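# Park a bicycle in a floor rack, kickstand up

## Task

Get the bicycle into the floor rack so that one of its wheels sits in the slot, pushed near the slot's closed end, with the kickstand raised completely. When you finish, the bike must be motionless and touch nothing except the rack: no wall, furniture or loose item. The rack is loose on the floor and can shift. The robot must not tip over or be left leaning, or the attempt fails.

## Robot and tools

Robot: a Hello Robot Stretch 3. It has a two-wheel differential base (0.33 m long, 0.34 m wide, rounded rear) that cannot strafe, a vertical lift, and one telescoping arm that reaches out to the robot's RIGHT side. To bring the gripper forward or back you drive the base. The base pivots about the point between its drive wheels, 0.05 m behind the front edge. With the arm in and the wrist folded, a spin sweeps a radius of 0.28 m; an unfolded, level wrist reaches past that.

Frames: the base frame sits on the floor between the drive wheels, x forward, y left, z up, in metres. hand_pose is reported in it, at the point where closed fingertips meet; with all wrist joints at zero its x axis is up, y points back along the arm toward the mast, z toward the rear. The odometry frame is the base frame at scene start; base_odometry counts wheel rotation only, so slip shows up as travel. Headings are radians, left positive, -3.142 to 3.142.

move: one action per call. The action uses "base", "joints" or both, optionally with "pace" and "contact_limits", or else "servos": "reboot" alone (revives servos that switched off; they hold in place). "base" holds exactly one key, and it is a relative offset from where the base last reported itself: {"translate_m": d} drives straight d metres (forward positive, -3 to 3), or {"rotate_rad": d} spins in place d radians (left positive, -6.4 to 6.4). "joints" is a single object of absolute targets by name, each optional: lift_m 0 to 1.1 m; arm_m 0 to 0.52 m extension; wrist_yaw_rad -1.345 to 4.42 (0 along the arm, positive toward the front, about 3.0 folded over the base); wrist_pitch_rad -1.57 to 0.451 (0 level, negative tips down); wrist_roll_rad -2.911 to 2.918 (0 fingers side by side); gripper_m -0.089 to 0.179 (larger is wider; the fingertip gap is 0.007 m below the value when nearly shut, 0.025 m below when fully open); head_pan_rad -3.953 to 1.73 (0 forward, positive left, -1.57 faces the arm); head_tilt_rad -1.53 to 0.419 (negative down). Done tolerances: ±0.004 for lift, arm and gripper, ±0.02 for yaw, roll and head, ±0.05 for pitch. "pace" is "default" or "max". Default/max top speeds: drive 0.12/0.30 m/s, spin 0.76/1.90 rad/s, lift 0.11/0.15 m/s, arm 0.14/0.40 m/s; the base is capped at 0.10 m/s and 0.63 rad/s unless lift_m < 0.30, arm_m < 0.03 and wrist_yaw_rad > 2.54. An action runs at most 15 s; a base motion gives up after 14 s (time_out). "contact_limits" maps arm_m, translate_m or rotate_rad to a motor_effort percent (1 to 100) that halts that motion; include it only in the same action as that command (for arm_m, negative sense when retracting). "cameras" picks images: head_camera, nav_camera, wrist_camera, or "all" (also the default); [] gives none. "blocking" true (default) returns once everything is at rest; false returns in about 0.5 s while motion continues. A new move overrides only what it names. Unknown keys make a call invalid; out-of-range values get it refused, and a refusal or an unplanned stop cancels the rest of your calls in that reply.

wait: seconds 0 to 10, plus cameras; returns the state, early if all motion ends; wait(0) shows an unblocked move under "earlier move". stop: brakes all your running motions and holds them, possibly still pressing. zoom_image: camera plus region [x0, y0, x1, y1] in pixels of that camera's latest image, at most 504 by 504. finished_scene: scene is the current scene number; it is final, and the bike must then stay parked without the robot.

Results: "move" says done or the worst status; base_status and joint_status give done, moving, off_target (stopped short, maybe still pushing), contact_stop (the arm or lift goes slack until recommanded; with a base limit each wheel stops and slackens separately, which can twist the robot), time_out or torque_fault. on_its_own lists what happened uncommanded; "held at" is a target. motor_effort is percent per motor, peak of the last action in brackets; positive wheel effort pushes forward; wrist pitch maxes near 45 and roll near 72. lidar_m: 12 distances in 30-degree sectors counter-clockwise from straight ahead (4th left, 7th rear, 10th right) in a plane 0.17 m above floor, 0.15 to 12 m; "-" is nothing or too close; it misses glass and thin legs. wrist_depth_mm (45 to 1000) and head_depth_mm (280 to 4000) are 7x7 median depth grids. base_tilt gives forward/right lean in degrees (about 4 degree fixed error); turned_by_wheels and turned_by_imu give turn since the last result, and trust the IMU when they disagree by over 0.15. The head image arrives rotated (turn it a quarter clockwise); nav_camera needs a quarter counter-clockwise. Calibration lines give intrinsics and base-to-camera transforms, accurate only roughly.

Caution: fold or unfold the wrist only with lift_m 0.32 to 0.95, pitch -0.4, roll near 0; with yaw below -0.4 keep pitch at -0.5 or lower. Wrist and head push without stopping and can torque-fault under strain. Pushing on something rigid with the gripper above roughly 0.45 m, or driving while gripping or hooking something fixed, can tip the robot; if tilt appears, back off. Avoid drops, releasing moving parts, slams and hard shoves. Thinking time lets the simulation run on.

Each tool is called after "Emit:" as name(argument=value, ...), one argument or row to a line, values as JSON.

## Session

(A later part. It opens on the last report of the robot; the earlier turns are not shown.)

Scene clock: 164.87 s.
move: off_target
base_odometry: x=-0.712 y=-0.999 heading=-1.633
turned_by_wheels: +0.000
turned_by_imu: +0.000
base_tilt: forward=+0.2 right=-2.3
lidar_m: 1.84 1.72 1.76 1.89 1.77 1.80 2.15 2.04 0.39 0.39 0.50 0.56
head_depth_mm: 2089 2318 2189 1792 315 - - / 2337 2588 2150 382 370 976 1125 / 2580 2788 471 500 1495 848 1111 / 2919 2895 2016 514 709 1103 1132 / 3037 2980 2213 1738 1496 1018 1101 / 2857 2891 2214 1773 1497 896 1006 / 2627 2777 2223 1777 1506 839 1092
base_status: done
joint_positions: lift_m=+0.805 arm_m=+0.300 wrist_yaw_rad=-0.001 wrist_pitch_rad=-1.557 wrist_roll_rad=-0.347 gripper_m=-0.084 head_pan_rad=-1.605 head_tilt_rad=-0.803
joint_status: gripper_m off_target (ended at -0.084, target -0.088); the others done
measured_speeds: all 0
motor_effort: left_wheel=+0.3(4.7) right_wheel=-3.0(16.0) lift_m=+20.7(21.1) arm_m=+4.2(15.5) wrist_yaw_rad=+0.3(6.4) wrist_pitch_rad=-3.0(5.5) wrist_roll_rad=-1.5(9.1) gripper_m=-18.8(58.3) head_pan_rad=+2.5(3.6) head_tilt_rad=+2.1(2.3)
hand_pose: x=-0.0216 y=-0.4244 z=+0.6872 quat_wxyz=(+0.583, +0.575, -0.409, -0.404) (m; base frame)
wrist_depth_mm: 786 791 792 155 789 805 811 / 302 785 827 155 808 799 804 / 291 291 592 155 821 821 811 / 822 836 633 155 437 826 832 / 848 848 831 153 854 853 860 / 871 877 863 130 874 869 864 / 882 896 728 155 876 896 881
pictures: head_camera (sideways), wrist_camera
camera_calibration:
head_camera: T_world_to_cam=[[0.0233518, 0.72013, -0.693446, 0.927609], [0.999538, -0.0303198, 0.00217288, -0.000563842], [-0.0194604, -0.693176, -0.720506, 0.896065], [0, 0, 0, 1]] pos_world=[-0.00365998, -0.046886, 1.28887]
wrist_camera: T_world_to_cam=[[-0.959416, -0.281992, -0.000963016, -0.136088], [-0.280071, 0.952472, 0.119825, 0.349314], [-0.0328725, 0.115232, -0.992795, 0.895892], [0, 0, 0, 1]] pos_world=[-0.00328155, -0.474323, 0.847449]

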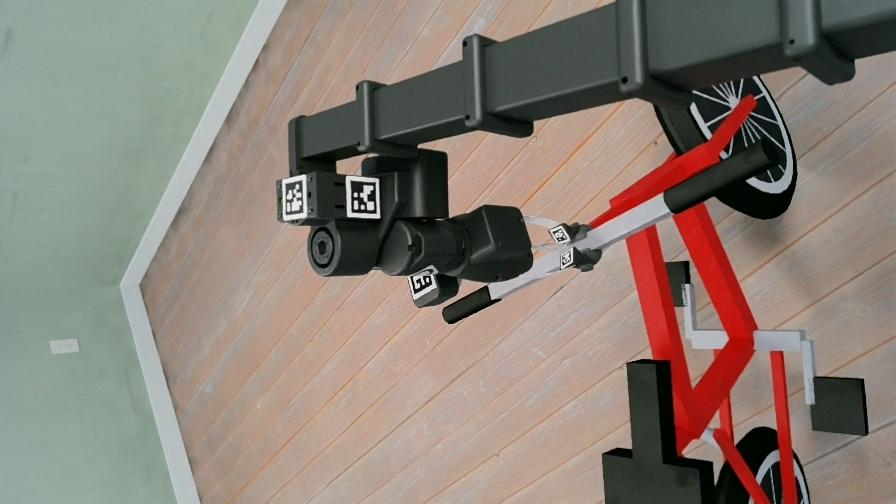

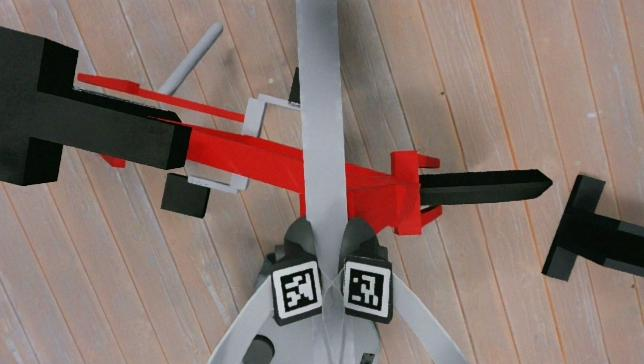

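Emit:
move(
  base={"translate_m": -0.05},
  joints={"wrist_roll_rad": -0.05, "gripper_m": -0.088, "arm_m": 0.308},
  cameras=["head_camera", "wrist_camera"],
)

Scene clock: 166.80 s.
move: off_target
base_odometry: x=-0.709 y=-0.949 heading=-1.633
turned_by_wheels: +0.000
turned_by_imu: +0.000
base_tilt: forward=+0.1 right=-2.3
lidar_m: 1.88 1.76 1.80 1.85 1.75 1.78 2.10 2.00 0.41 0.40 0.50 0.57
head_depth_mm: 2058 2270 2207 1777 315 - - / 2249 2517 2069 382 369 971 1130 / 2530 2767 477 1652 1500 871 1109 / 2907 2892 504 520 754 1122 1124 / 3070 2916 2202 1786 1489 1015 1107 / 2881 2896 2205 1778 1491 936 1072 / 2689 2808 2232 1786 1495 852 1106
base_status: done
joint_positions: lift_m=+0.805 arm_m=+0.308 wrist_yaw_rad=+0.000 wrist_pitch_rad=-1.559 wrist_roll_rad=-0.059 gripper_m=-0.084 head_pan_rad=-1.605 head_tilt_rad=-0.803
joint_status: gripper_m off_target (ended at -0.084, target -0.088); the others done
measured_speeds: all 0
motor_effort: left_wheel=+0.1(3.1) right_wheel=-6.1(15.5) lift_m=+21.3(22.0) arm_m=+12.2(15.3) wrist_yaw_rad=+0.6(2.1) wrist_pitch_rad=-2.5(2.8) wrist_roll_rad=+2.3(3.0) gripper_m=-17.2(51.5) head_pan_rad=+2.4(3.1) head_tilt_rad=+1.8(2.1)
hand_pose: x=-0.0216 y=-0.4320 z=+0.6872 quat_wxyz=(+0.517, +0.511, -0.488, -0.483) (m; base frame)
wrist_depth_mm: 794 791 155 789 778 791 792 / 807 810 806 811 799 804 802 / 818 810 823 824 813 821 808 / 300 301 355 173 375 838 841 / 313 848 832 151 866 864 844 / 871 878 852 129 865 871 877 / 877 872 896 155 711 904 885
pictures: head_camera (sideways), wrist_camera
camera_calibration:
head_camera: T_world_to_cam=[[0.0233507, 0.72013, -0.693446, 0.927609], [0.999538, -0.0303183, 0.00217288, -0.000563841], [-0.0194593, -0.693176, -0.720506, 0.896065], [0, 0, 0, 1]] pos_world=[-0.00365991, -0.046886, 1.28887]
wrist_camera: T_world_to_cam=[[-0.999987, 0.00210013, -0.00457001, -0.0139385], [0.00153399, 0.992708, 0.120534, 0.37948], [0.00478983, 0.120526, -0.992699, 0.899829], [0, 0, 0, 1]] pos_world=[-0.0188305, -0.485137, 0.847454]

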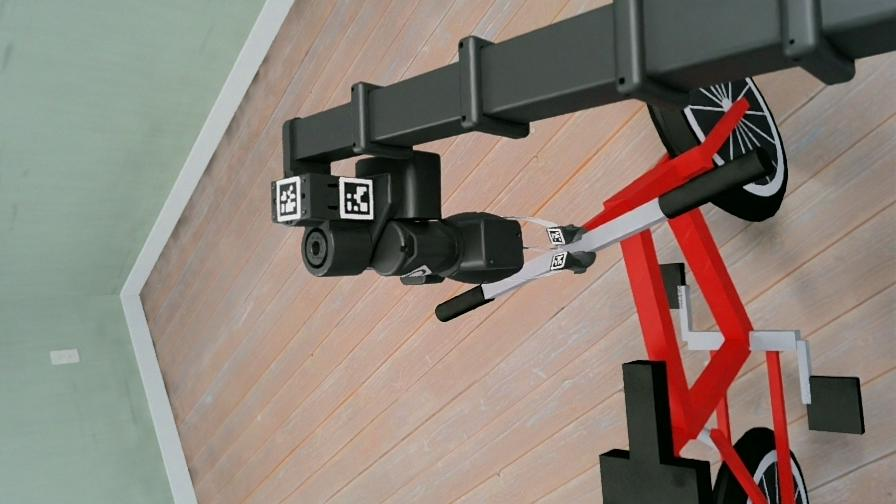

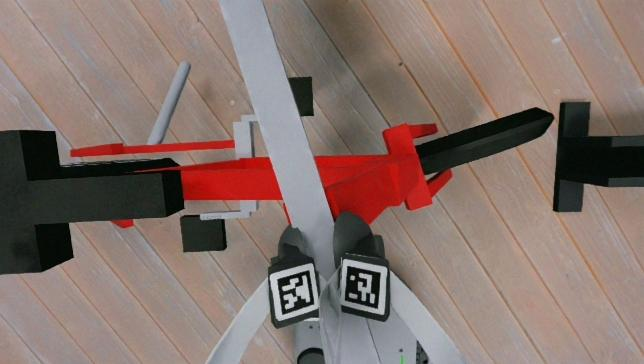

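Emit:
move(
  base={"translate_m": 0.06},
  joints={"wrist_roll_rad": 0.3, "gripper_m": -0.088, "arm_m": 0.31},
  cameras=["head_camera", "wrist_camera"],
)

Emit:
move(
  joints={"wrist_roll_rad": 0.0, "gripper_m": -0.088},
  cameras=["head_camera", "wrist_camera"],
)

Scene clock: 168.70 s.
move: off_target
base_odometry: x=-0.713 y=-1.009 heading=-1.633
turned_by_wheels: +0.000
turned_by_imu: +0.000
base_tilt: forward=+0.1 right=-2.3
lidar_m: 1.82 1.72 1.75 1.89 1.78 1.80 2.17 0.56 0.45 0.45 0.50 0.57
head_depth_mm: 2110 2322 2189 1773 315 - - / 2318 2544 2066 382 369 955 1120 / 2596 2800 479 1652 1495 968 1126 / 2952 2888 500 530 812 925 1128 / 3021 2908 2224 1771 1494 1009 1109 / 2827 2929 2211 1774 1503 943 1073 / 2644 2813 2217 1788 1499 845 1089
base_status: done
joint_positions: lift_m=+0.805 arm_m=+0.310 wrist_yaw_rad=+0.002 wrist_pitch_rad=-1.549 wrist_roll_rad=+0.294 gripper_m=-0.084 head_pan_rad=-1.605 head_tilt_rad=-0.803
joint_status: gripper_m off_target (ended at -0.084, target -0.088); the others done
measured_speeds: all 0
motor_effort: left_wheel=+5.4(10.5) right_wheel=+4.6(11.1) lift_m=+27.7(27.7) arm_m=+7.4(16.2) wrist_yaw_rad=-2.1(8.6) wrist_pitch_rad=-4.3(4.6) wrist_roll_rad=+1.4(11.0) gripper_m=-18.6(50.6) head_pan_rad=+3.0(3.1) head_tilt_rad=+1.7(2.1)
hand_pose: x=-0.0217 y=-0.4364 z=+0.6870 quat_wxyz=(+0.427, +0.417, -0.573, -0.561) (m; base frame)
wrist_depth_mm: 805 787 788 784 792 778 788 / 815 807 798 803 808 808 799 / 839 823 831 597 415 808 826 / 824 842 850 151 565 827 834 / 343 510 354 152 845 847 844 / 309 309 655 129 702 865 869 / 317 887 908 164 696 888 898
pictures: head_camera (sideways), wrist_camera
camera_calibration:
head_camera: T_world_to_cam=[[0.023346, 0.720131, -0.693446, 0.927609], [0.999538, -0.0303117, 0.00217288, -0.000563843], [-0.0194548, -0.693176, -0.720506, 0.896065], [0, 0, 0, 1]] pos_world=[-0.0036596, -0.046886, 1.28887]
wrist_camera: T_world_to_cam=[[-0.938751, 0.344392, -0.0118421, 0.141678], [0.341, 0.93336, 0.112065, 0.371153], [0.0496472, 0.101163, -0.99363, 0.893327], [0, 0, 0, 1]] pos_world=[-0.0379138, -0.485584, 0.847721]

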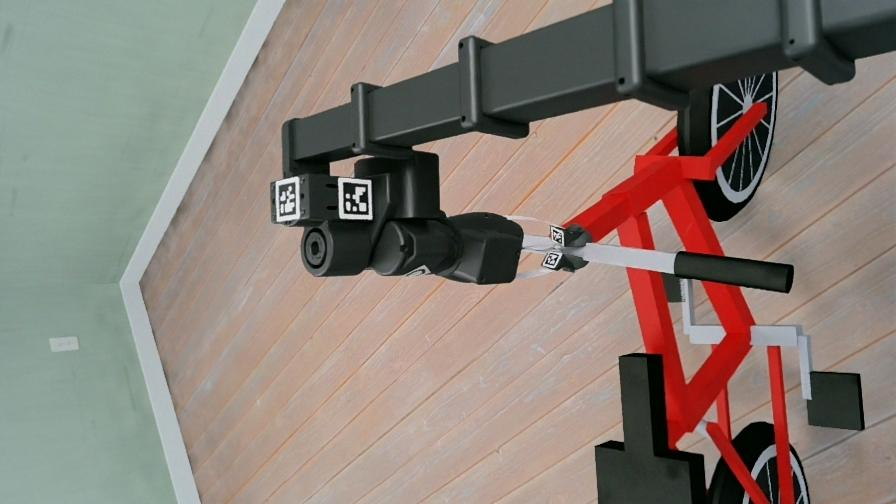

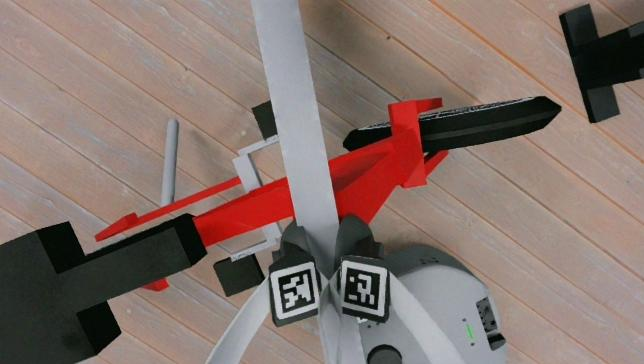

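Scene clock: 169.50 s.
move: done
base_odometry: x=-0.713 y=-1.009 heading=-1.633
turned_by_wheels: +0.000
turned_by_imu: +0.000
base_tilt: forward=+0.1 right=-2.3
lidar_m: 1.82 1.71 1.75 1.89 1.78 1.81 2.15 0.58 0.45 0.45 0.50 0.57
head_depth_mm: 2095 2341 2209 1783 315 - - / 2329 2574 2047 382 369 947 1126 / 2603 2754 480 1646 1488 984 1125 / 2946 2932 501 523 829 936 1121 / 2995 2886 2185 1782 1493 1009 1103 / 2816 2887 2227 1779 1490 944 1069 / 2671 2817 2202 1783 1502 846 1093
base_status: not commanded
joint_positions: lift_m=+0.805 arm_m=+0.310 wrist_yaw_rad=+0.000 wrist_pitch_rad=-1.550 wrist_roll_rad=+0.012 gripper_m=-0.085 head_pan_rad=-1.605 head_tilt_rad=-0.803
joint_status: all done
measured_speeds: all 0
motor_effort: left_wheel=+5.4(5.4) right_wheel=+4.1(4.8) lift_m=+18.7(28.8) arm_m=+4.7(7.2) wrist_yaw_rad=+1.3(2.8) wrist_pitch_rad=-4.0(4.4) wrist_roll_rad=-4.4(4.4) gripper_m=+0.6(54.9) head_pan_rad=+2.5(3.3) head_tilt_rad=+1.0(2.1)
hand_pose: x=-0.0216 y=-0.4363 z=+0.6870 quat_wxyz=(+0.502, +0.492, -0.508, -0.498) (m; base frame)
wrist_depth_mm: 784 793 798 142 785 781 789 / 809 819 807 146 818 811 810 / 813 803 812 148 798 818 829 / 316 326 357 152 326 847 822 / 301 857 643 148 873 846 852 / 878 875 634 129 877 863 852 / 897 886 893 164 713 893 877
pictures: head_camera (sideways), wrist_camera
camera_calibration:
head_camera: T_world_to_cam=[[0.0233461, 0.72013, -0.693446, 0.927609], [0.999538, -0.030312, 0.00217288, -0.000563842], [-0.0194549, -0.693176, -0.720506, 0.896065], [0, 0, 0, 1]] pos_world=[-0.00365961, -0.046886, 1.28887]
wrist_camera: T_world_to_cam=[[-0.997352, 0.0724742, -0.0060183, 0.0178127], [0.0713522, 0.991183, 0.111643, 0.390719], [0.0140565, 0.110918, -0.99373, 0.896897], [0, 0, 0, 1]] pos_world=[-0.0227204, -0.488048, 0.84776]

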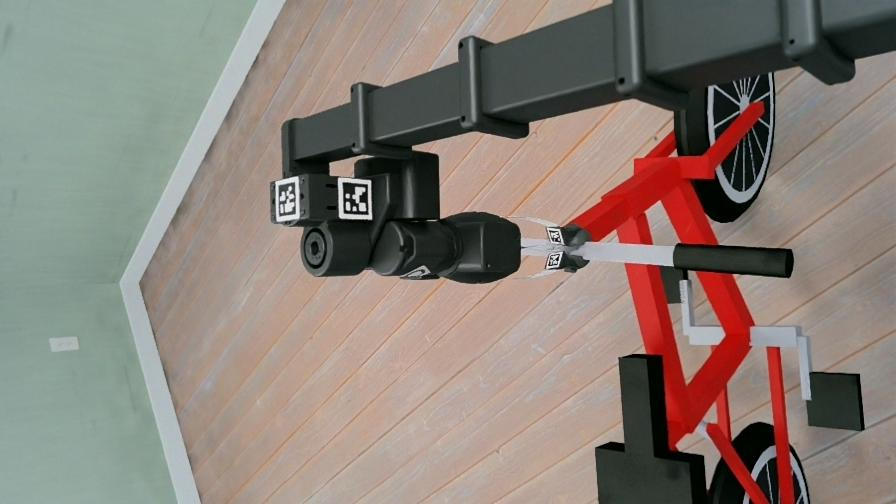

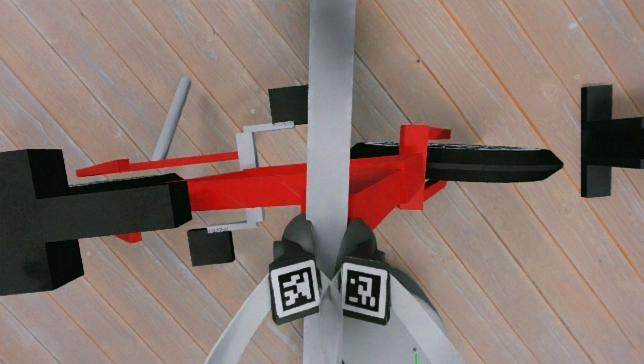

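Emit:
move(
  base={"translate_m": -0.06},
  joints={"wrist_roll_rad": -0.15, "gripper_m": -0.088},
  cameras=["head_camera", "wrist_camera"],
)

Scene clock: 171.70 s.
move: off_target
base_odometry: x=-0.709 y=-0.949 heading=-1.633
turned_by_wheels: +0.000
turned_by_imu: +0.000
base_tilt: forward=+0.1 right=-2.3
lidar_m: 1.87 1.76 1.80 1.86 1.74 1.78 2.11 0.59 0.44 0.44 0.50 0.57
head_depth_mm: 2057 2273 2221 1786 315 - - / 2261 2515 2066 381 371 938 1127 / 2538 2760 480 1653 1494 984 1121 / 2829 2923 501 528 807 963 1117 / 3056 2874 2235 1778 1494 1010 1107 / 2827 2951 2225 1782 1490 945 1068 / 2715 2827 2197 1784 1503 848 1094
base_status: done
joint_positions: lift_m=+0.805 arm_m=+0.310 wrist_yaw_rad=-0.004 wrist_pitch_rad=-1.553 wrist_roll_rad=-0.134 gripper_m=-0.084 head_pan_rad=-1.605 head_tilt_rad=-0.803
joint_status: gripper_m off_target (ended at -0.084, target -0.088); the others done
measured_speeds: all 0
motor_effort: left_wheel=-1.8(4.5) right_wheel=-4.9(12.0) lift_m=+23.5(23.7) arm_m=-3.3(3.5) wrist_yaw_rad=+3.6(4.1) wrist_pitch_rad=-3.4(4.1) wrist_roll_rad=-5.9(7.1) gripper_m=-17.9(52.0) head_pan_rad=+2.6(3.3) head_tilt_rad=+1.5(2.2)
hand_pose: x=-0.0215 y=-0.4354 z=+0.6871 quat_wxyz=(+0.536, +0.527, -0.470, -0.463) (m; base frame)
wrist_depth_mm: 812 802 790 144 793 790 795 / 807 804 808 146 815 796 799 / 319 818 811 150 811 835 821 / 295 295 351 152 323 819 - / 869 855 632 151 844 838 849 / 881 858 876 129 874 868 872 / 877 911 889 718 730 880 887
pictures: head_camera (sideways), wrist_camera
camera_calibration:
head_camera: T_world_to_cam=[[0.0233389, 0.720131, -0.693446, 0.927609], [0.999538, -0.0303019, 0.00217288, -0.000563844], [-0.019448, -0.693176, -0.720506, 0.896065], [0, 0, 0, 1]] pos_world=[-0.00365914, -0.0468861, 1.28887]
wrist_camera: T_world_to_cam=[[-0.997596, -0.0692228, -0.00331389, -0.045721], [-0.0691436, 0.990944, 0.115106, 0.384363], [-0.0046841, 0.115059, -0.993348, 0.897993], [0, 0, 0, 1]] pos_world=[-0.0148285, -0.487369, 0.847625]

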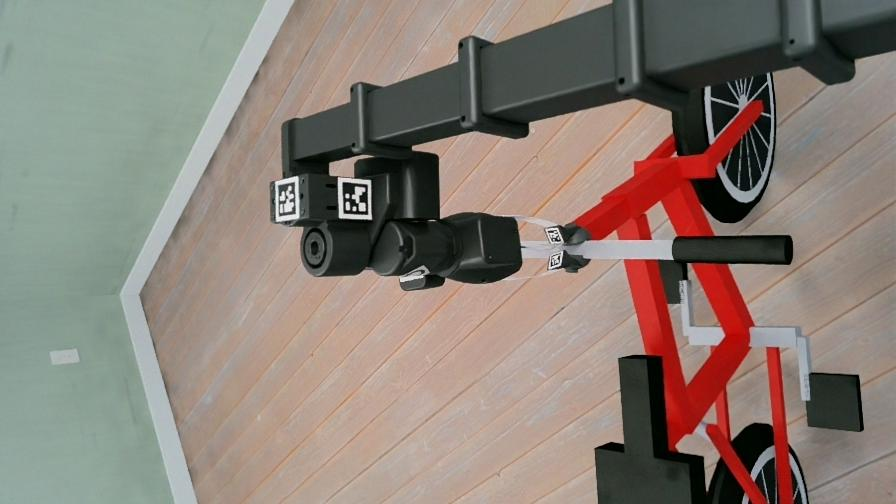

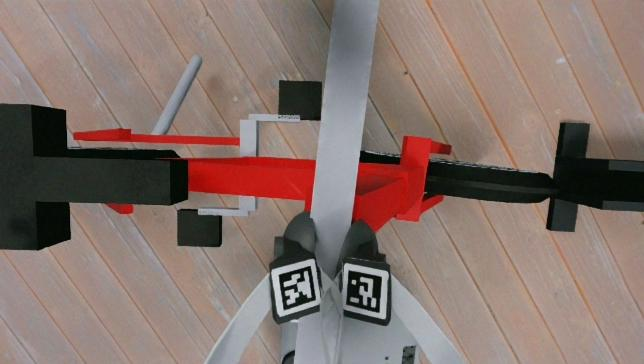

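Emit:
move(
  base={"translate_m": -0.05},
  joints={"wrist_roll_rad": -0.28, "gripper_m": -0.088},
  cameras=["head_camera", "wrist_camera"],
)

Scene clock: 173.57 s.
move: off_target
base_odometry: x=-0.706 y=-0.899 heading=-1.633
turned_by_wheels: +0.000
turned_by_imu: +0.000
base_tilt: forward=+0.1 right=-2.3
lidar_m: 1.92 1.81 1.84 1.82 1.72 1.75 2.06 1.96 0.43 0.43 0.50 0.57
head_depth_mm: 2015 2226 2202 1779 315 - - / 2240 2455 2012 382 369 971 1128 / 2503 2676 479 1638 1491 932 1125 / 2831 2911 502 528 794 971 1131 / 3035 2899 2194 1787 1503 1017 1115 / 2875 2915 2219 1776 1510 948 1069 / 2702 2841 2206 1803 1501 860 1099
base_status: done
joint_positions: lift_m=+0.805 arm_m=+0.310 wrist_yaw_rad=-0.005 wrist_pitch_rad=-1.559 wrist_roll_rad=-0.270 gripper_m=-0.084 head_pan_rad=-1.605 head_tilt_rad=-0.803
joint_status: gripper_m off_target (ended at -0.084, target -0.088); the others done
measured_speeds: all 0
motor_effort: left_wheel=-0.7(4.9) right_wheel=-4.7(11.3) lift_m=+12.0(23.5) arm_m=-10.3(10.6) wrist_yaw_rad=+4.2(7.2) wrist_pitch_rad=-2.3(3.7) wrist_roll_rad=-3.9(9.4) gripper_m=-17.9(54.8) head_pan_rad=+3.3(3.3) head_tilt_rad=+0.9(2.4)
hand_pose: x=-0.0215 y=-0.4338 z=+0.6872 quat_wxyz=(+0.565, +0.558, -0.432, -0.428) (m; base frame)
wrist_depth_mm: 783 792 803 147 775 789 802 / 799 804 817 149 815 797 794 / 292 303 811 151 816 817 819 / 314 632 358 153 352 829 829 / 852 863 852 151 844 856 867 / 871 863 874 129 869 884 856 / 895 894 888 160 878 889 888
pictures: head_camera (sideways), wrist_camera
camera_calibration:
head_camera: T_world_to_cam=[[0.0233375, 0.720131, -0.693446, 0.927609], [0.999538, -0.0303, 0.00217288, -0.000563844], [-0.0194467, -0.693177, -0.720505, 0.896065], [0, 0, 0, 1]] pos_world=[-0.00365905, -0.0468862, 1.28887]
wrist_camera: T_world_to_cam=[[-0.979171, -0.203025, -0.00234816, -0.103888], [-0.201799, 0.971851, 0.121585, 0.367202], [-0.0224029, 0.119527, -0.992578, 0.898963], [0, 0, 0, 1]] pos_world=[-0.00748427, -0.485407, 0.847401]

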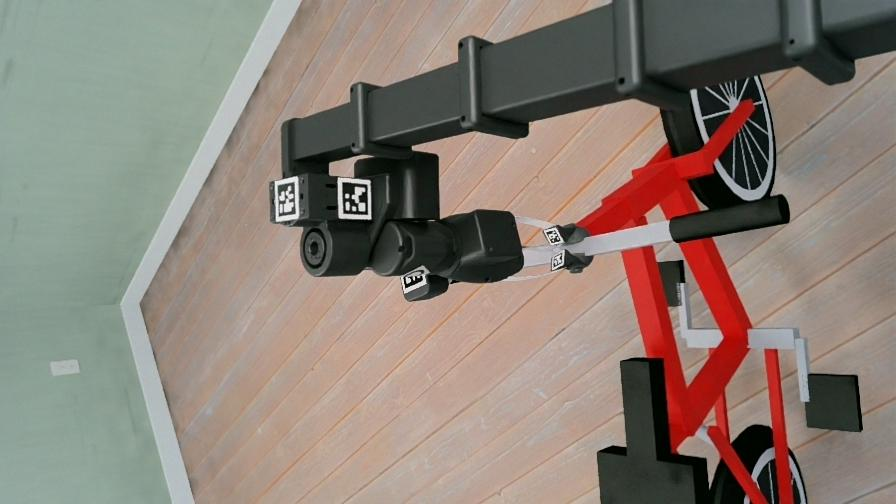

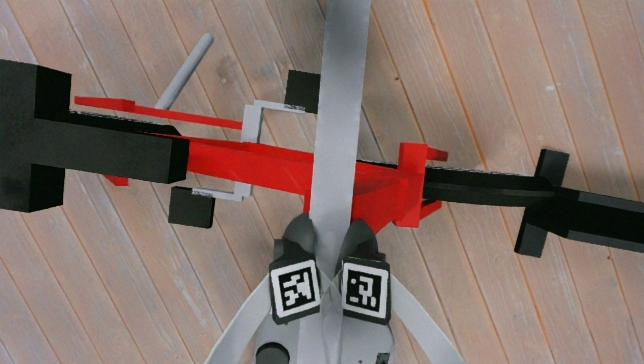

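Emit:
move(
  base={"translate_m": -0.04},
  joints={"wrist_roll_rad": -0.08, "gripper_m": -0.088},
  cameras=["head_camera", "wrist_camera"],
)

Scene clock: 175.37 s.
move: off_target
base_odometry: x=-0.703 y=-0.859 heading=-1.633
turned_by_wheels: +0.000
turned_by_imu: +0.000
base_tilt: forward=+0.1 right=-2.3
lidar_m: 1.96 1.84 1.87 1.80 1.69 1.72 2.03 1.92 0.44 0.43 0.50 0.57
head_depth_mm: 1987 2177 2202 1774 315 - - / 2170 2450 2050 381 370 972 1132 / 2442 2645 479 1641 1488 973 1128 / 2770 2889 500 521 764 972 1129 / 3074 2906 2224 1782 1493 1009 1116 / 2879 2938 2207 1782 1489 951 1075 / 2726 2882 2203 1793 1496 860 1110
base_status: done
joint_positions: lift_m=+0.805 arm_m=+0.310 wrist_yaw_rad=-0.002 wrist_pitch_rad=-1.560 wrist_roll_rad=-0.085 gripper_m=-0.084 head_pan_rad=-1.605 head_tilt_rad=-0.803
joint_status: gripper_m off_target (ended at -0.084, target -0.088); the others done
measured_speeds: all 0
motor_effort: left_wheel=-1.4(3.6) right_wheel=-5.2(13.3) lift_m=+19.3(19.3) arm_m=-12.6(13.7) wrist_yaw_rad=+1.3(4.6) wrist_pitch_rad=-2.3(2.5) wrist_roll_rad=+1.1(2.8) gripper_m=-17.5(53.7) head_pan_rad=+2.1(3.1) head_tilt_rad=+1.4(2.4)
hand_pose: x=-0.0216 y=-0.4336 z=+0.6872 quat_wxyz=(+0.523, +0.518, -0.481, -0.477) (m; base frame)
wrist_depth_mm: 801 803 780 773 799 798 780 / 791 806 795 148 812 803 815 / 809 818 821 150 823 812 835 / 299 299 351 153 338 835 - / 309 864 650 151 853 855 840 / 871 883 876 130 866 869 891 / 903 895 887 161 715 896 898
pictures: head_camera (sideways), wrist_camera
camera_calibration:
head_camera: T_world_to_cam=[[0.0233354, 0.720131, -0.693446, 0.927609], [0.999539, -0.0302971, 0.00217288, -0.000563846], [-0.0194446, -0.693176, -0.720506, 0.896065], [0, 0, 0, 1]] pos_world=[-0.00365891, -0.0468862, 1.28887]
wrist_camera: T_world_to_cam=[[-0.999737, -0.0225381, -0.00431096, -0.0247609], [-0.0228957, 0.992269, 0.121972, 0.379391], [0.00152861, 0.122039, -0.992524, 0.900516], [0, 0, 0, 1]] pos_world=[-0.0174445, -0.486914, 0.847402]

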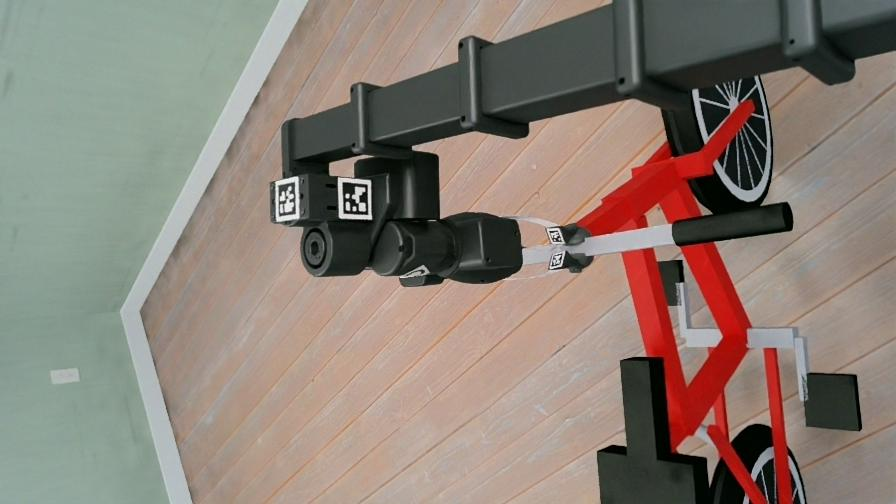

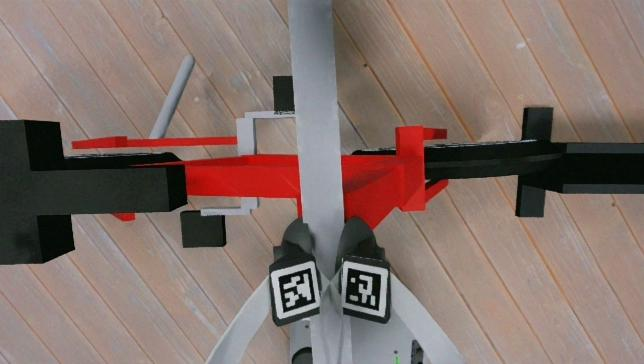

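Emit:
zoom_image(
  camera="wrist_camera",
  region=[340, 80, 644, 252],
)

Scaled by 1.658.

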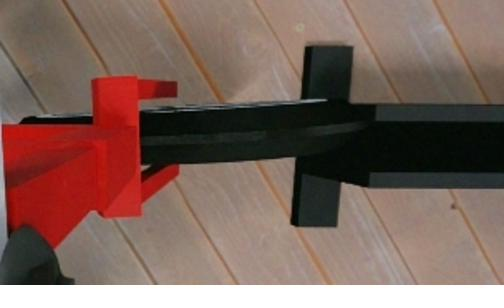

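Emit:
move(
  base={"translate_m": 0.03},
  joints={"wrist_roll_rad": 0.08, "gripper_m": -0.088},
  cameras=["head_camera", "wrist_camera"],
)

Emit:
zoom_image(
  camera="wrist_camera",
  region=[340, 80, 644, 252],
)

Scene clock: 177.00 s.
move: off_target
base_odometry: x=-0.705 y=-0.889 heading=-1.633
turned_by_wheels: +0.000
turned_by_imu: +0.000
base_tilt: forward=+0.1 right=-2.3
lidar_m: 1.94 1.81 1.85 1.81 1.71 1.74 2.05 1.95 0.44 0.43 0.50 0.57
head_depth_mm: 2022 2199 2192 1773 315 - - / 2213 2465 2064 381 370 964 1128 / 2509 2679 479 1647 1500 979 1124 / 2778 2924 501 528 805 959 1125 / 3061 2937 2205 1782 1493 1016 1111 / 2873 2881 2219 1773 1502 949 1067 / 2711 2837 2228 1790 1494 858 1104
base_status: done
joint_positions: lift_m=+0.805 arm_m=+0.310 wrist_yaw_rad=-0.001 wrist_pitch_rad=-1.560 wrist_roll_rad=+0.074 gripper_m=-0.084 head_pan_rad=-1.605 head_tilt_rad=-0.803
joint_status: gripper_m off_target (ended at -0.084, target -0.088); the others done
measured_speeds: all 0
motor_effort: left_wheel=+6.1(8.9) right_wheel=+0.0(10.1) lift_m=+23.9(24.9) arm_m=-10.8(12.1) wrist_yaw_rad=+0.3(2.1) wrist_pitch_rad=-2.2(2.5) wrist_roll_rad=+1.4(1.6) gripper_m=-18.1(52.5) head_pan_rad=+2.6(3.0) head_tilt_rad=+1.0(2.4)
hand_pose: x=-0.0216 y=-0.4336 z=+0.6872 quat_wxyz=(+0.483, +0.478, -0.521, -0.516) (m; base frame)
wrist_depth_mm: 800 798 785 787 791 791 791 / 809 803 802 811 802 799 809 / 818 828 832 813 526 810 - / 563 639 352 153 435 818 820 / 301 303 638 152 842 862 856 / 312 858 883 129 797 870 880 / 882 883 876 160 722 884 872
pictures: head_camera (sideways), wrist_camera
camera_calibration:
head_camera: T_world_to_cam=[[0.0233354, 0.720131, -0.693446, 0.927609], [0.999539, -0.0302971, 0.00217288, -0.000563845], [-0.0194446, -0.693177, -0.720506, 0.896065], [0, 0, 0, 1]] pos_world=[-0.00365891, -0.0468862, 1.28887]
wrist_camera: T_world_to_cam=[[-0.990786, 0.135307, -0.00589039, 0.0449271], [0.133588, 0.983507, 0.121933, 0.378972], [0.0222916, 0.120022, -0.992521, 0.900091], [0, 0, 0, 1]] pos_world=[-0.0261776, -0.486831, 0.847415]

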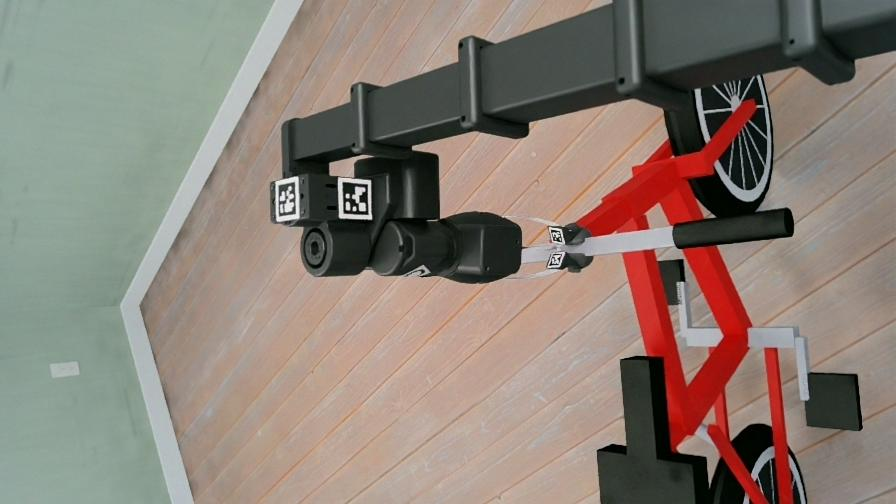

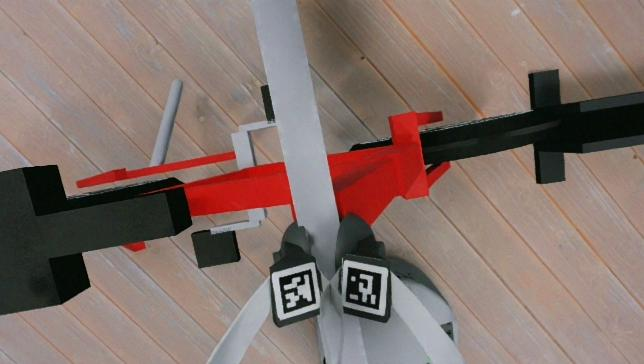

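Scaled by 1.658.

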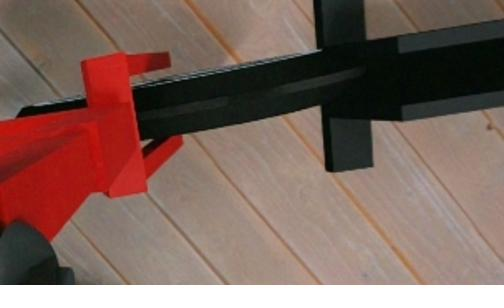

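Emit:
move(
  base={"translate_m": 0.03},
  joints={"wrist_roll_rad": 0.22, "gripper_m": -0.088},
  cameras=["head_camera", "wrist_camera"],
)

Emit:
zoom_image(
  camera="wrist_camera",
  region=[340, 40, 644, 212],
)

Scene clock: 178.37 s.
move: off_target
base_odometry: x=-0.707 y=-0.919 heading=-1.632
turned_by_wheels: +0.000
turned_by_imu: +0.000
base_tilt: forward=+0.1 right=-2.4
lidar_m: 1.91 1.79 1.82 1.83 1.73 1.76 2.08 1.97 0.44 0.43 0.50 0.57
head_depth_mm: 2035 2221 2194 1776 315 - - / 2277 2507 2054 382 369 965 1128 / 2512 2707 480 1644 1491 980 1122 / 2856 2891 501 526 764 961 1125 / 3050 2904 2228 1780 1490 1022 1113 / 2900 2923 2210 1779 1490 946 1070 / 2722 2785 2179 1786 1491 845 1095
base_status: done
joint_positions: lift_m=+0.805 arm_m=+0.310 wrist_yaw_rad=+0.000 wrist_pitch_rad=-1.560 wrist_roll_rad=+0.212 gripper_m=-0.084 head_pan_rad=-1.605 head_tilt_rad=-0.803
joint_status: gripper_m off_target (ended at -0.084, target -0.088); the others done
measured_speeds: all 0
motor_effort: left_wheel=+6.1(9.2) right_wheel=+0.4(10.4) lift_m=+20.0(23.8) arm_m=-9.0(10.9) wrist_yaw_rad=+0.0(1.6) wrist_pitch_rad=-2.1(2.5) wrist_roll_rad=+1.9(2.5) gripper_m=-17.8(48.9) head_pan_rad=+1.8(3.1) head_tilt_rad=+1.5(2.2)
hand_pose: x=-0.0216 y=-0.4335 z=+0.6872 quat_wxyz=(+0.446, +0.442, -0.553, -0.548) (m; base frame)
wrist_depth_mm: 786 785 143 787 784 776 795 / 812 795 810 809 814 792 - / 814 842 806 810 422 820 798 / 827 825 644 153 544 825 832 / 308 304 645 150 851 845 845 / 311 871 861 129 719 884 875 / 317 892 880 161 721 881 885
pictures: head_camera (sideways), wrist_camera
camera_calibration:
head_camera: T_world_to_cam=[[0.0233353, 0.720131, -0.693446, 0.927609], [0.999539, -0.0302969, 0.00217288, -0.000563845], [-0.0194445, -0.693177, -0.720506, 0.896065], [0, 0, 0, 1]] pos_world=[-0.00365891, -0.0468862, 1.28887]
wrist_camera: T_world_to_cam=[[-0.962852, 0.269931, -0.0072547, 0.104808], [0.267065, 0.955912, 0.1221, 0.369758], [0.0398933, 0.115626, -0.992491, 0.898543], [0, 0, 0, 1]] pos_world=[-0.0336808, -0.485643, 0.847409]

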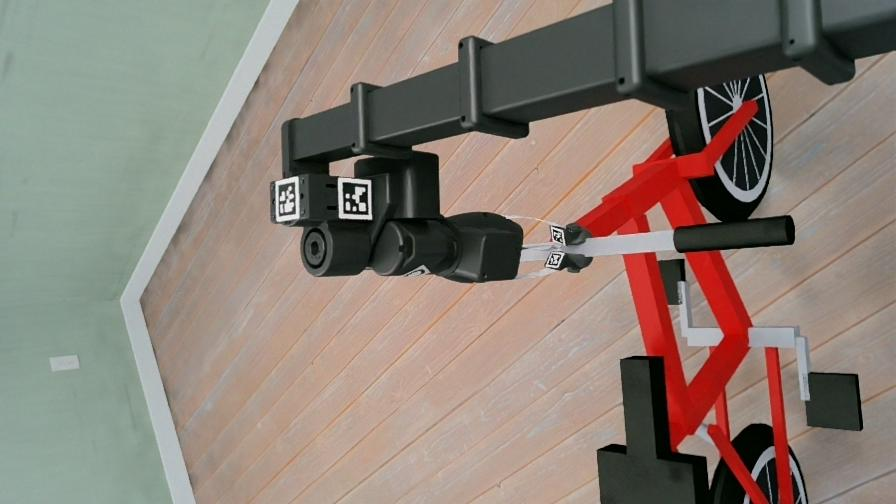

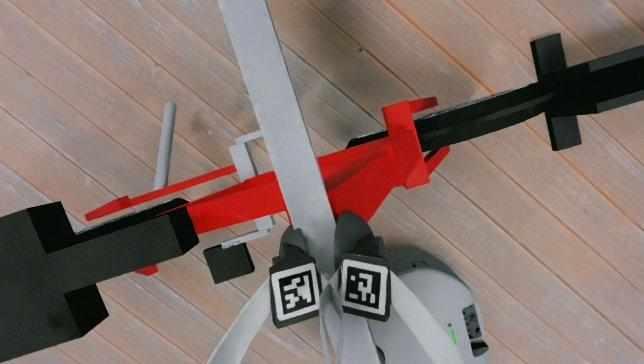

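Scaled by 1.658.

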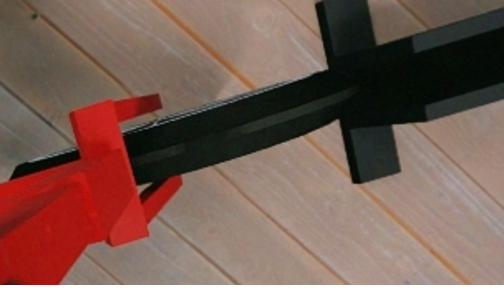

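Emit:
move(
  base={"translate_m": -0.04},
  joints={"wrist_roll_rad": 0.33, "gripper_m": -0.088},
  cameras=["head_camera", "wrist_camera"],
)

Emit:
zoom_image(
  camera="wrist_camera",
  region=[340, 0, 644, 172],
)

Scene clock: 179.90 s.
move: off_target
base_odometry: x=-0.704 y=-0.879 heading=-1.632
turned_by_wheels: +0.000
turned_by_imu: +0.000
base_tilt: forward=+0.1 right=-2.3
lidar_m: 1.94 1.82 1.86 1.81 1.71 1.74 2.05 0.59 0.45 0.44 0.50 0.57
head_depth_mm: 1995 2208 2197 1773 316 - - / 2203 2431 2067 382 370 945 1119 / 2452 2635 479 1651 1494 983 1126 / 2778 2981 500 528 814 962 1107 / 3036 2955 2189 1770 1493 1023 1109 / 2926 2915 2212 1777 1497 947 1068 / 2681 2816 2204 1778 1495 845 1111
base_status: done
joint_positions: lift_m=+0.805 arm_m=+0.310 wrist_yaw_rad=+0.001 wrist_pitch_rad=-1.560 wrist_roll_rad=+0.321 gripper_m=-0.084 head_pan_rad=-1.605 head_tilt_rad=-0.803
joint_status: gripper_m off_target (ended at -0.084, target -0.088); the others done
measured_speeds: all 0
motor_effort: left_wheel=-0.9(3.4) right_wheel=-5.1(13.6) lift_m=+19.5(19.7) arm_m=-7.7(9.2) wrist_yaw_rad=-0.1(1.8) wrist_pitch_rad=-2.2(2.6) wrist_roll_rad=+2.6(5.3) gripper_m=-17.0(52.6) head_pan_rad=+2.5(3.0) head_tilt_rad=+1.7(2.7)
hand_pose: x=-0.0217 y=-0.4336 z=+0.6872 quat_wxyz=(+0.416, +0.412, -0.576, -0.571) (m; base frame)
wrist_depth_mm: 785 785 142 778 791 800 772 / 807 816 145 795 815 802 801 / 824 830 827 817 422 815 818 / 847 838 839 168 829 826 841 / 866 606 360 151 847 847 847 / 312 311 852 128 708 851 857 / 315 886 901 162 718 767 886
pictures: head_camera (sideways), wrist_camera
camera_calibration:
head_camera: T_world_to_cam=[[0.0233352, 0.720131, -0.693446, 0.927609], [0.999539, -0.0302968, 0.00217288, -0.000563846], [-0.0194444, -0.693176, -0.720506, 0.896065], [0, 0, 0, 1]] pos_world=[-0.0036589, -0.0468862, 1.28887]
wrist_camera: T_world_to_cam=[[-0.92851, 0.371214, -0.00835653, 0.150196], [0.367496, 0.92196, 0.122218, 0.35716], [0.0530736, 0.11041, -0.992468, 0.896544], [0, 0, 0, 1]] pos_world=[-0.0393793, -0.484029, 0.847395]

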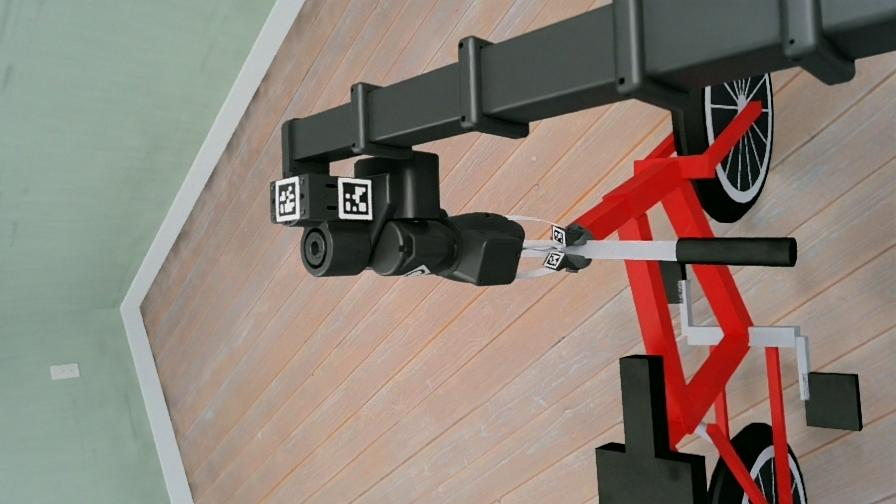

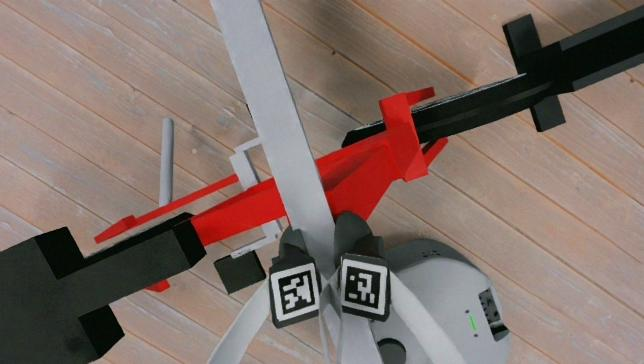

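Scaled by 1.658.

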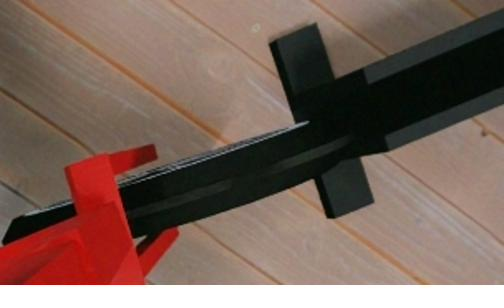

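Emit:
move(
  base={"translate_m": -0.05},
  joints={"wrist_roll_rad": 0.27, "gripper_m": -0.088},
  cameras=["head_camera", "wrist_camera"],
)

Emit:
zoom_image(
  camera="wrist_camera",
  region=[340, 0, 644, 172],
)

Scene clock: 181.73 s.
move: off_target
base_odometry: x=-0.701 y=-0.830 heading=-1.632
turned_by_wheels: +0.000
turned_by_imu: +0.000
base_tilt: forward=+0.1 right=-2.3
lidar_m: 1.98 1.87 1.90 1.78 1.68 1.71 2.00 0.59 0.45 0.44 0.50 0.57
head_depth_mm: 1940 2128 2192 1790 315 - - / 2143 2393 2048 382 370 942 1124 / 2414 2694 480 1646 1487 984 1128 / 2758 2870 501 527 814 935 1107 / 3055 2948 2202 1785 1493 1026 1104 / 2878 2886 2211 1796 1498 942 1069 / 2740 2902 2211 1786 1499 844 1112
base_status: done
joint_positions: lift_m=+0.805 arm_m=+0.310 wrist_yaw_rad=+0.001 wrist_pitch_rad=-1.560 wrist_roll_rad=+0.269 gripper_m=-0.084 head_pan_rad=-1.605 head_tilt_rad=-0.803
joint_status: gripper_m off_target (ended at -0.084, target -0.088); the others done
measured_speeds: all 0
motor_effort: left_wheel=+0.0(3.8) right_wheel=-5.0(13.4) lift_m=+26.7(26.7) arm_m=-5.4(7.3) wrist_yaw_rad=-0.7(1.7) wrist_pitch_rad=-2.5(2.8) wrist_roll_rad=-0.3(1.7) gripper_m=-17.6(49.8) head_pan_rad=+2.8(3.4) head_tilt_rad=+1.6(2.3)
hand_pose: x=-0.0217 y=-0.4336 z=+0.6872 quat_wxyz=(+0.431, +0.426, -0.565, -0.560) (m; base frame)
wrist_depth_mm: 781 793 142 781 780 778 781 / 807 814 800 813 803 797 799 / 816 820 823 816 431 798 833 / 842 827 847 152 823 839 831 / 329 306 359 152 856 864 840 / 310 869 660 129 716 879 870 / 318 888 885 163 717 884 891
pictures: head_camera (sideways), wrist_camera
camera_calibration:
head_camera: T_world_to_cam=[[0.0233348, 0.720131, -0.693446, 0.927609], [0.999539, -0.0302962, 0.00217288, -0.000563845], [-0.019444, -0.693177, -0.720506, 0.896065], [0, 0, 0, 1]] pos_world=[-0.00365887, -0.0468862, 1.28887]
wrist_camera: T_world_to_cam=[[-0.946321, 0.323132, -0.00788779, 0.128654], [0.319818, 0.939593, 0.121992, 0.363958], [0.0468308, 0.112921, -0.9925, 0.897525], [0, 0, 0, 1]] pos_world=[-0.0366843, -0.484894, 0.847409]

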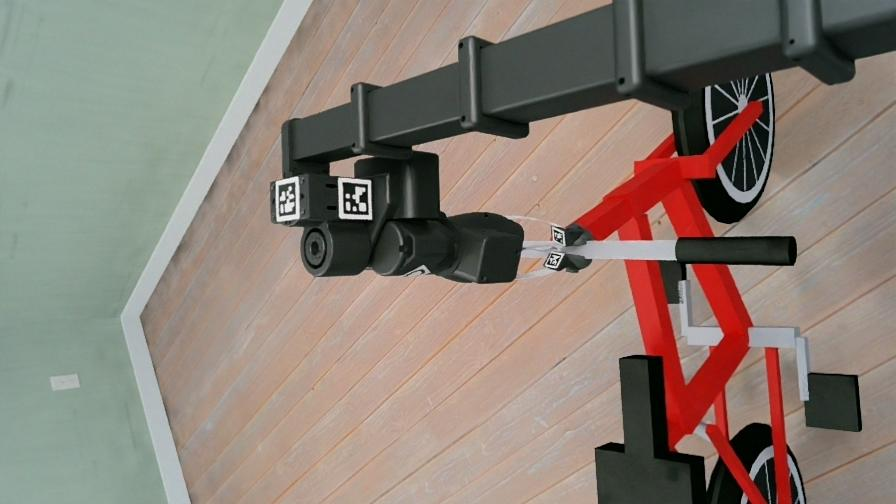

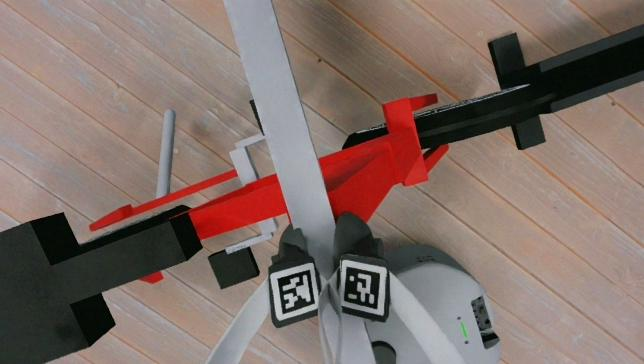

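Scaled by 1.658.

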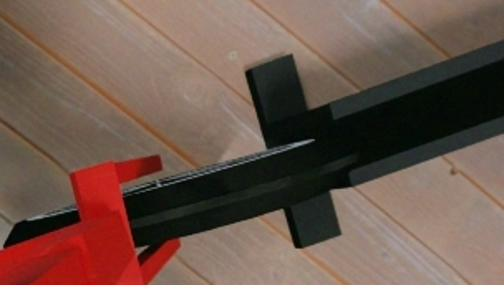

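Emit:
move(
  base={"translate_m": -0.05},
  joints={"wrist_roll_rad": 0.15, "gripper_m": -0.088},
  cameras=["head_camera", "wrist_camera"],
)

Emit:
zoom_image(
  camera="wrist_camera",
  region=[340, 0, 644, 172],
)

Scene clock: 183.43 s.
move: off_target
base_odometry: x=-0.698 y=-0.780 heading=-1.632
turned_by_wheels: +0.000
turned_by_imu: +0.000
base_tilt: forward=+0.0 right=-2.4
lidar_m: 2.03 1.90 1.94 1.75 1.65 1.68 1.96 0.61 0.44 0.44 0.50 0.58
head_depth_mm: 1925 2106 2196 1782 315 - - / 2129 2350 2077 382 370 945 1126 / 2353 2615 480 1652 1501 981 1121 / 2665 2787 501 528 815 933 1105 / 3009 2888 2201 1787 1503 1032 1106 / 2936 2887 2207 1771 1499 950 1076 / 2781 2872 2208 1798 1490 864 1104
base_status: done
joint_positions: lift_m=+0.805 arm_m=+0.310 wrist_yaw_rad=+0.001 wrist_pitch_rad=-1.560 wrist_roll_rad=+0.152 gripper_m=-0.084 head_pan_rad=-1.605 head_tilt_rad=-0.803
joint_status: gripper_m off_target (ended at -0.084, target -0.088); the others done
measured_speeds: all 0
motor_effort: left_wheel=-0.1(3.6) right_wheel=-5.5(13.0) lift_m=+20.3(26.7) arm_m=-3.8(5.5) wrist_yaw_rad=-1.3(1.9) wrist_pitch_rad=-2.2(2.6) wrist_roll_rad=-1.1(1.3) gripper_m=-17.8(52.2) head_pan_rad=+1.7(3.2) head_tilt_rad=+1.4(2.3)
hand_pose: x=-0.0217 y=-0.4336 z=+0.6872 quat_wxyz=(+0.463, +0.458, -0.539, -0.534) (m; base frame)
wrist_depth_mm: 789 780 793 790 787 785 810 / 809 814 802 790 798 796 796 / 828 824 820 587 420 600 815 / 829 845 364 152 459 835 844 / 303 305 644 152 847 846 838 / 310 876 657 129 701 850 850 / 883 899 879 163 737 875 883
pictures: head_camera (sideways), wrist_camera
camera_calibration:
head_camera: T_world_to_cam=[[0.0233346, 0.720131, -0.693446, 0.927609], [0.999539, -0.030296, 0.00217288, -0.000563846], [-0.0194439, -0.693176, -0.720506, 0.896065], [0, 0, 0, 1]] pos_world=[-0.00365886, -0.0468862, 1.28887]
wrist_camera: T_world_to_cam=[[-0.97773, 0.209761, -0.00672408, 0.0780308], [0.207406, 0.970655, 0.121701, 0.375228], [0.0320549, 0.117597, -0.992544, 0.899271], [0, 0, 0, 1]] pos_world=[-0.0303575, -0.486336, 0.847425]

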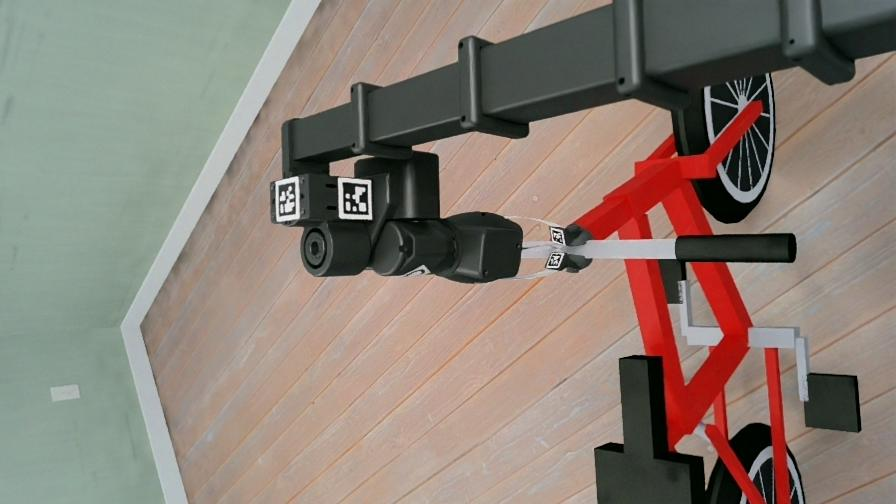

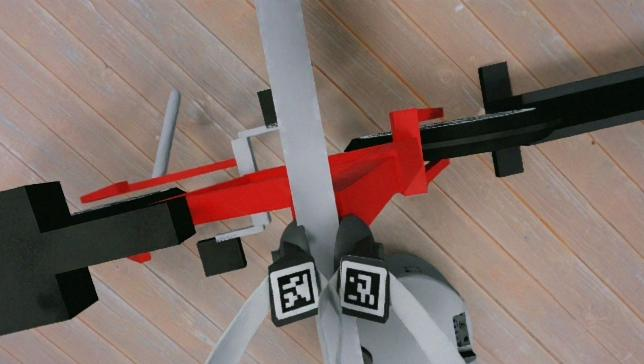

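Scaled by 1.658.

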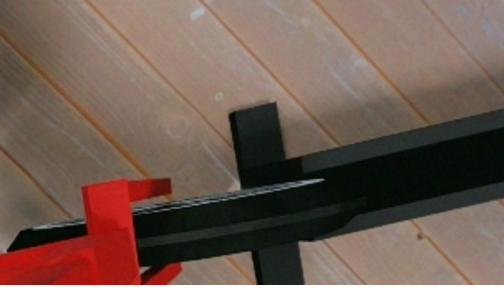

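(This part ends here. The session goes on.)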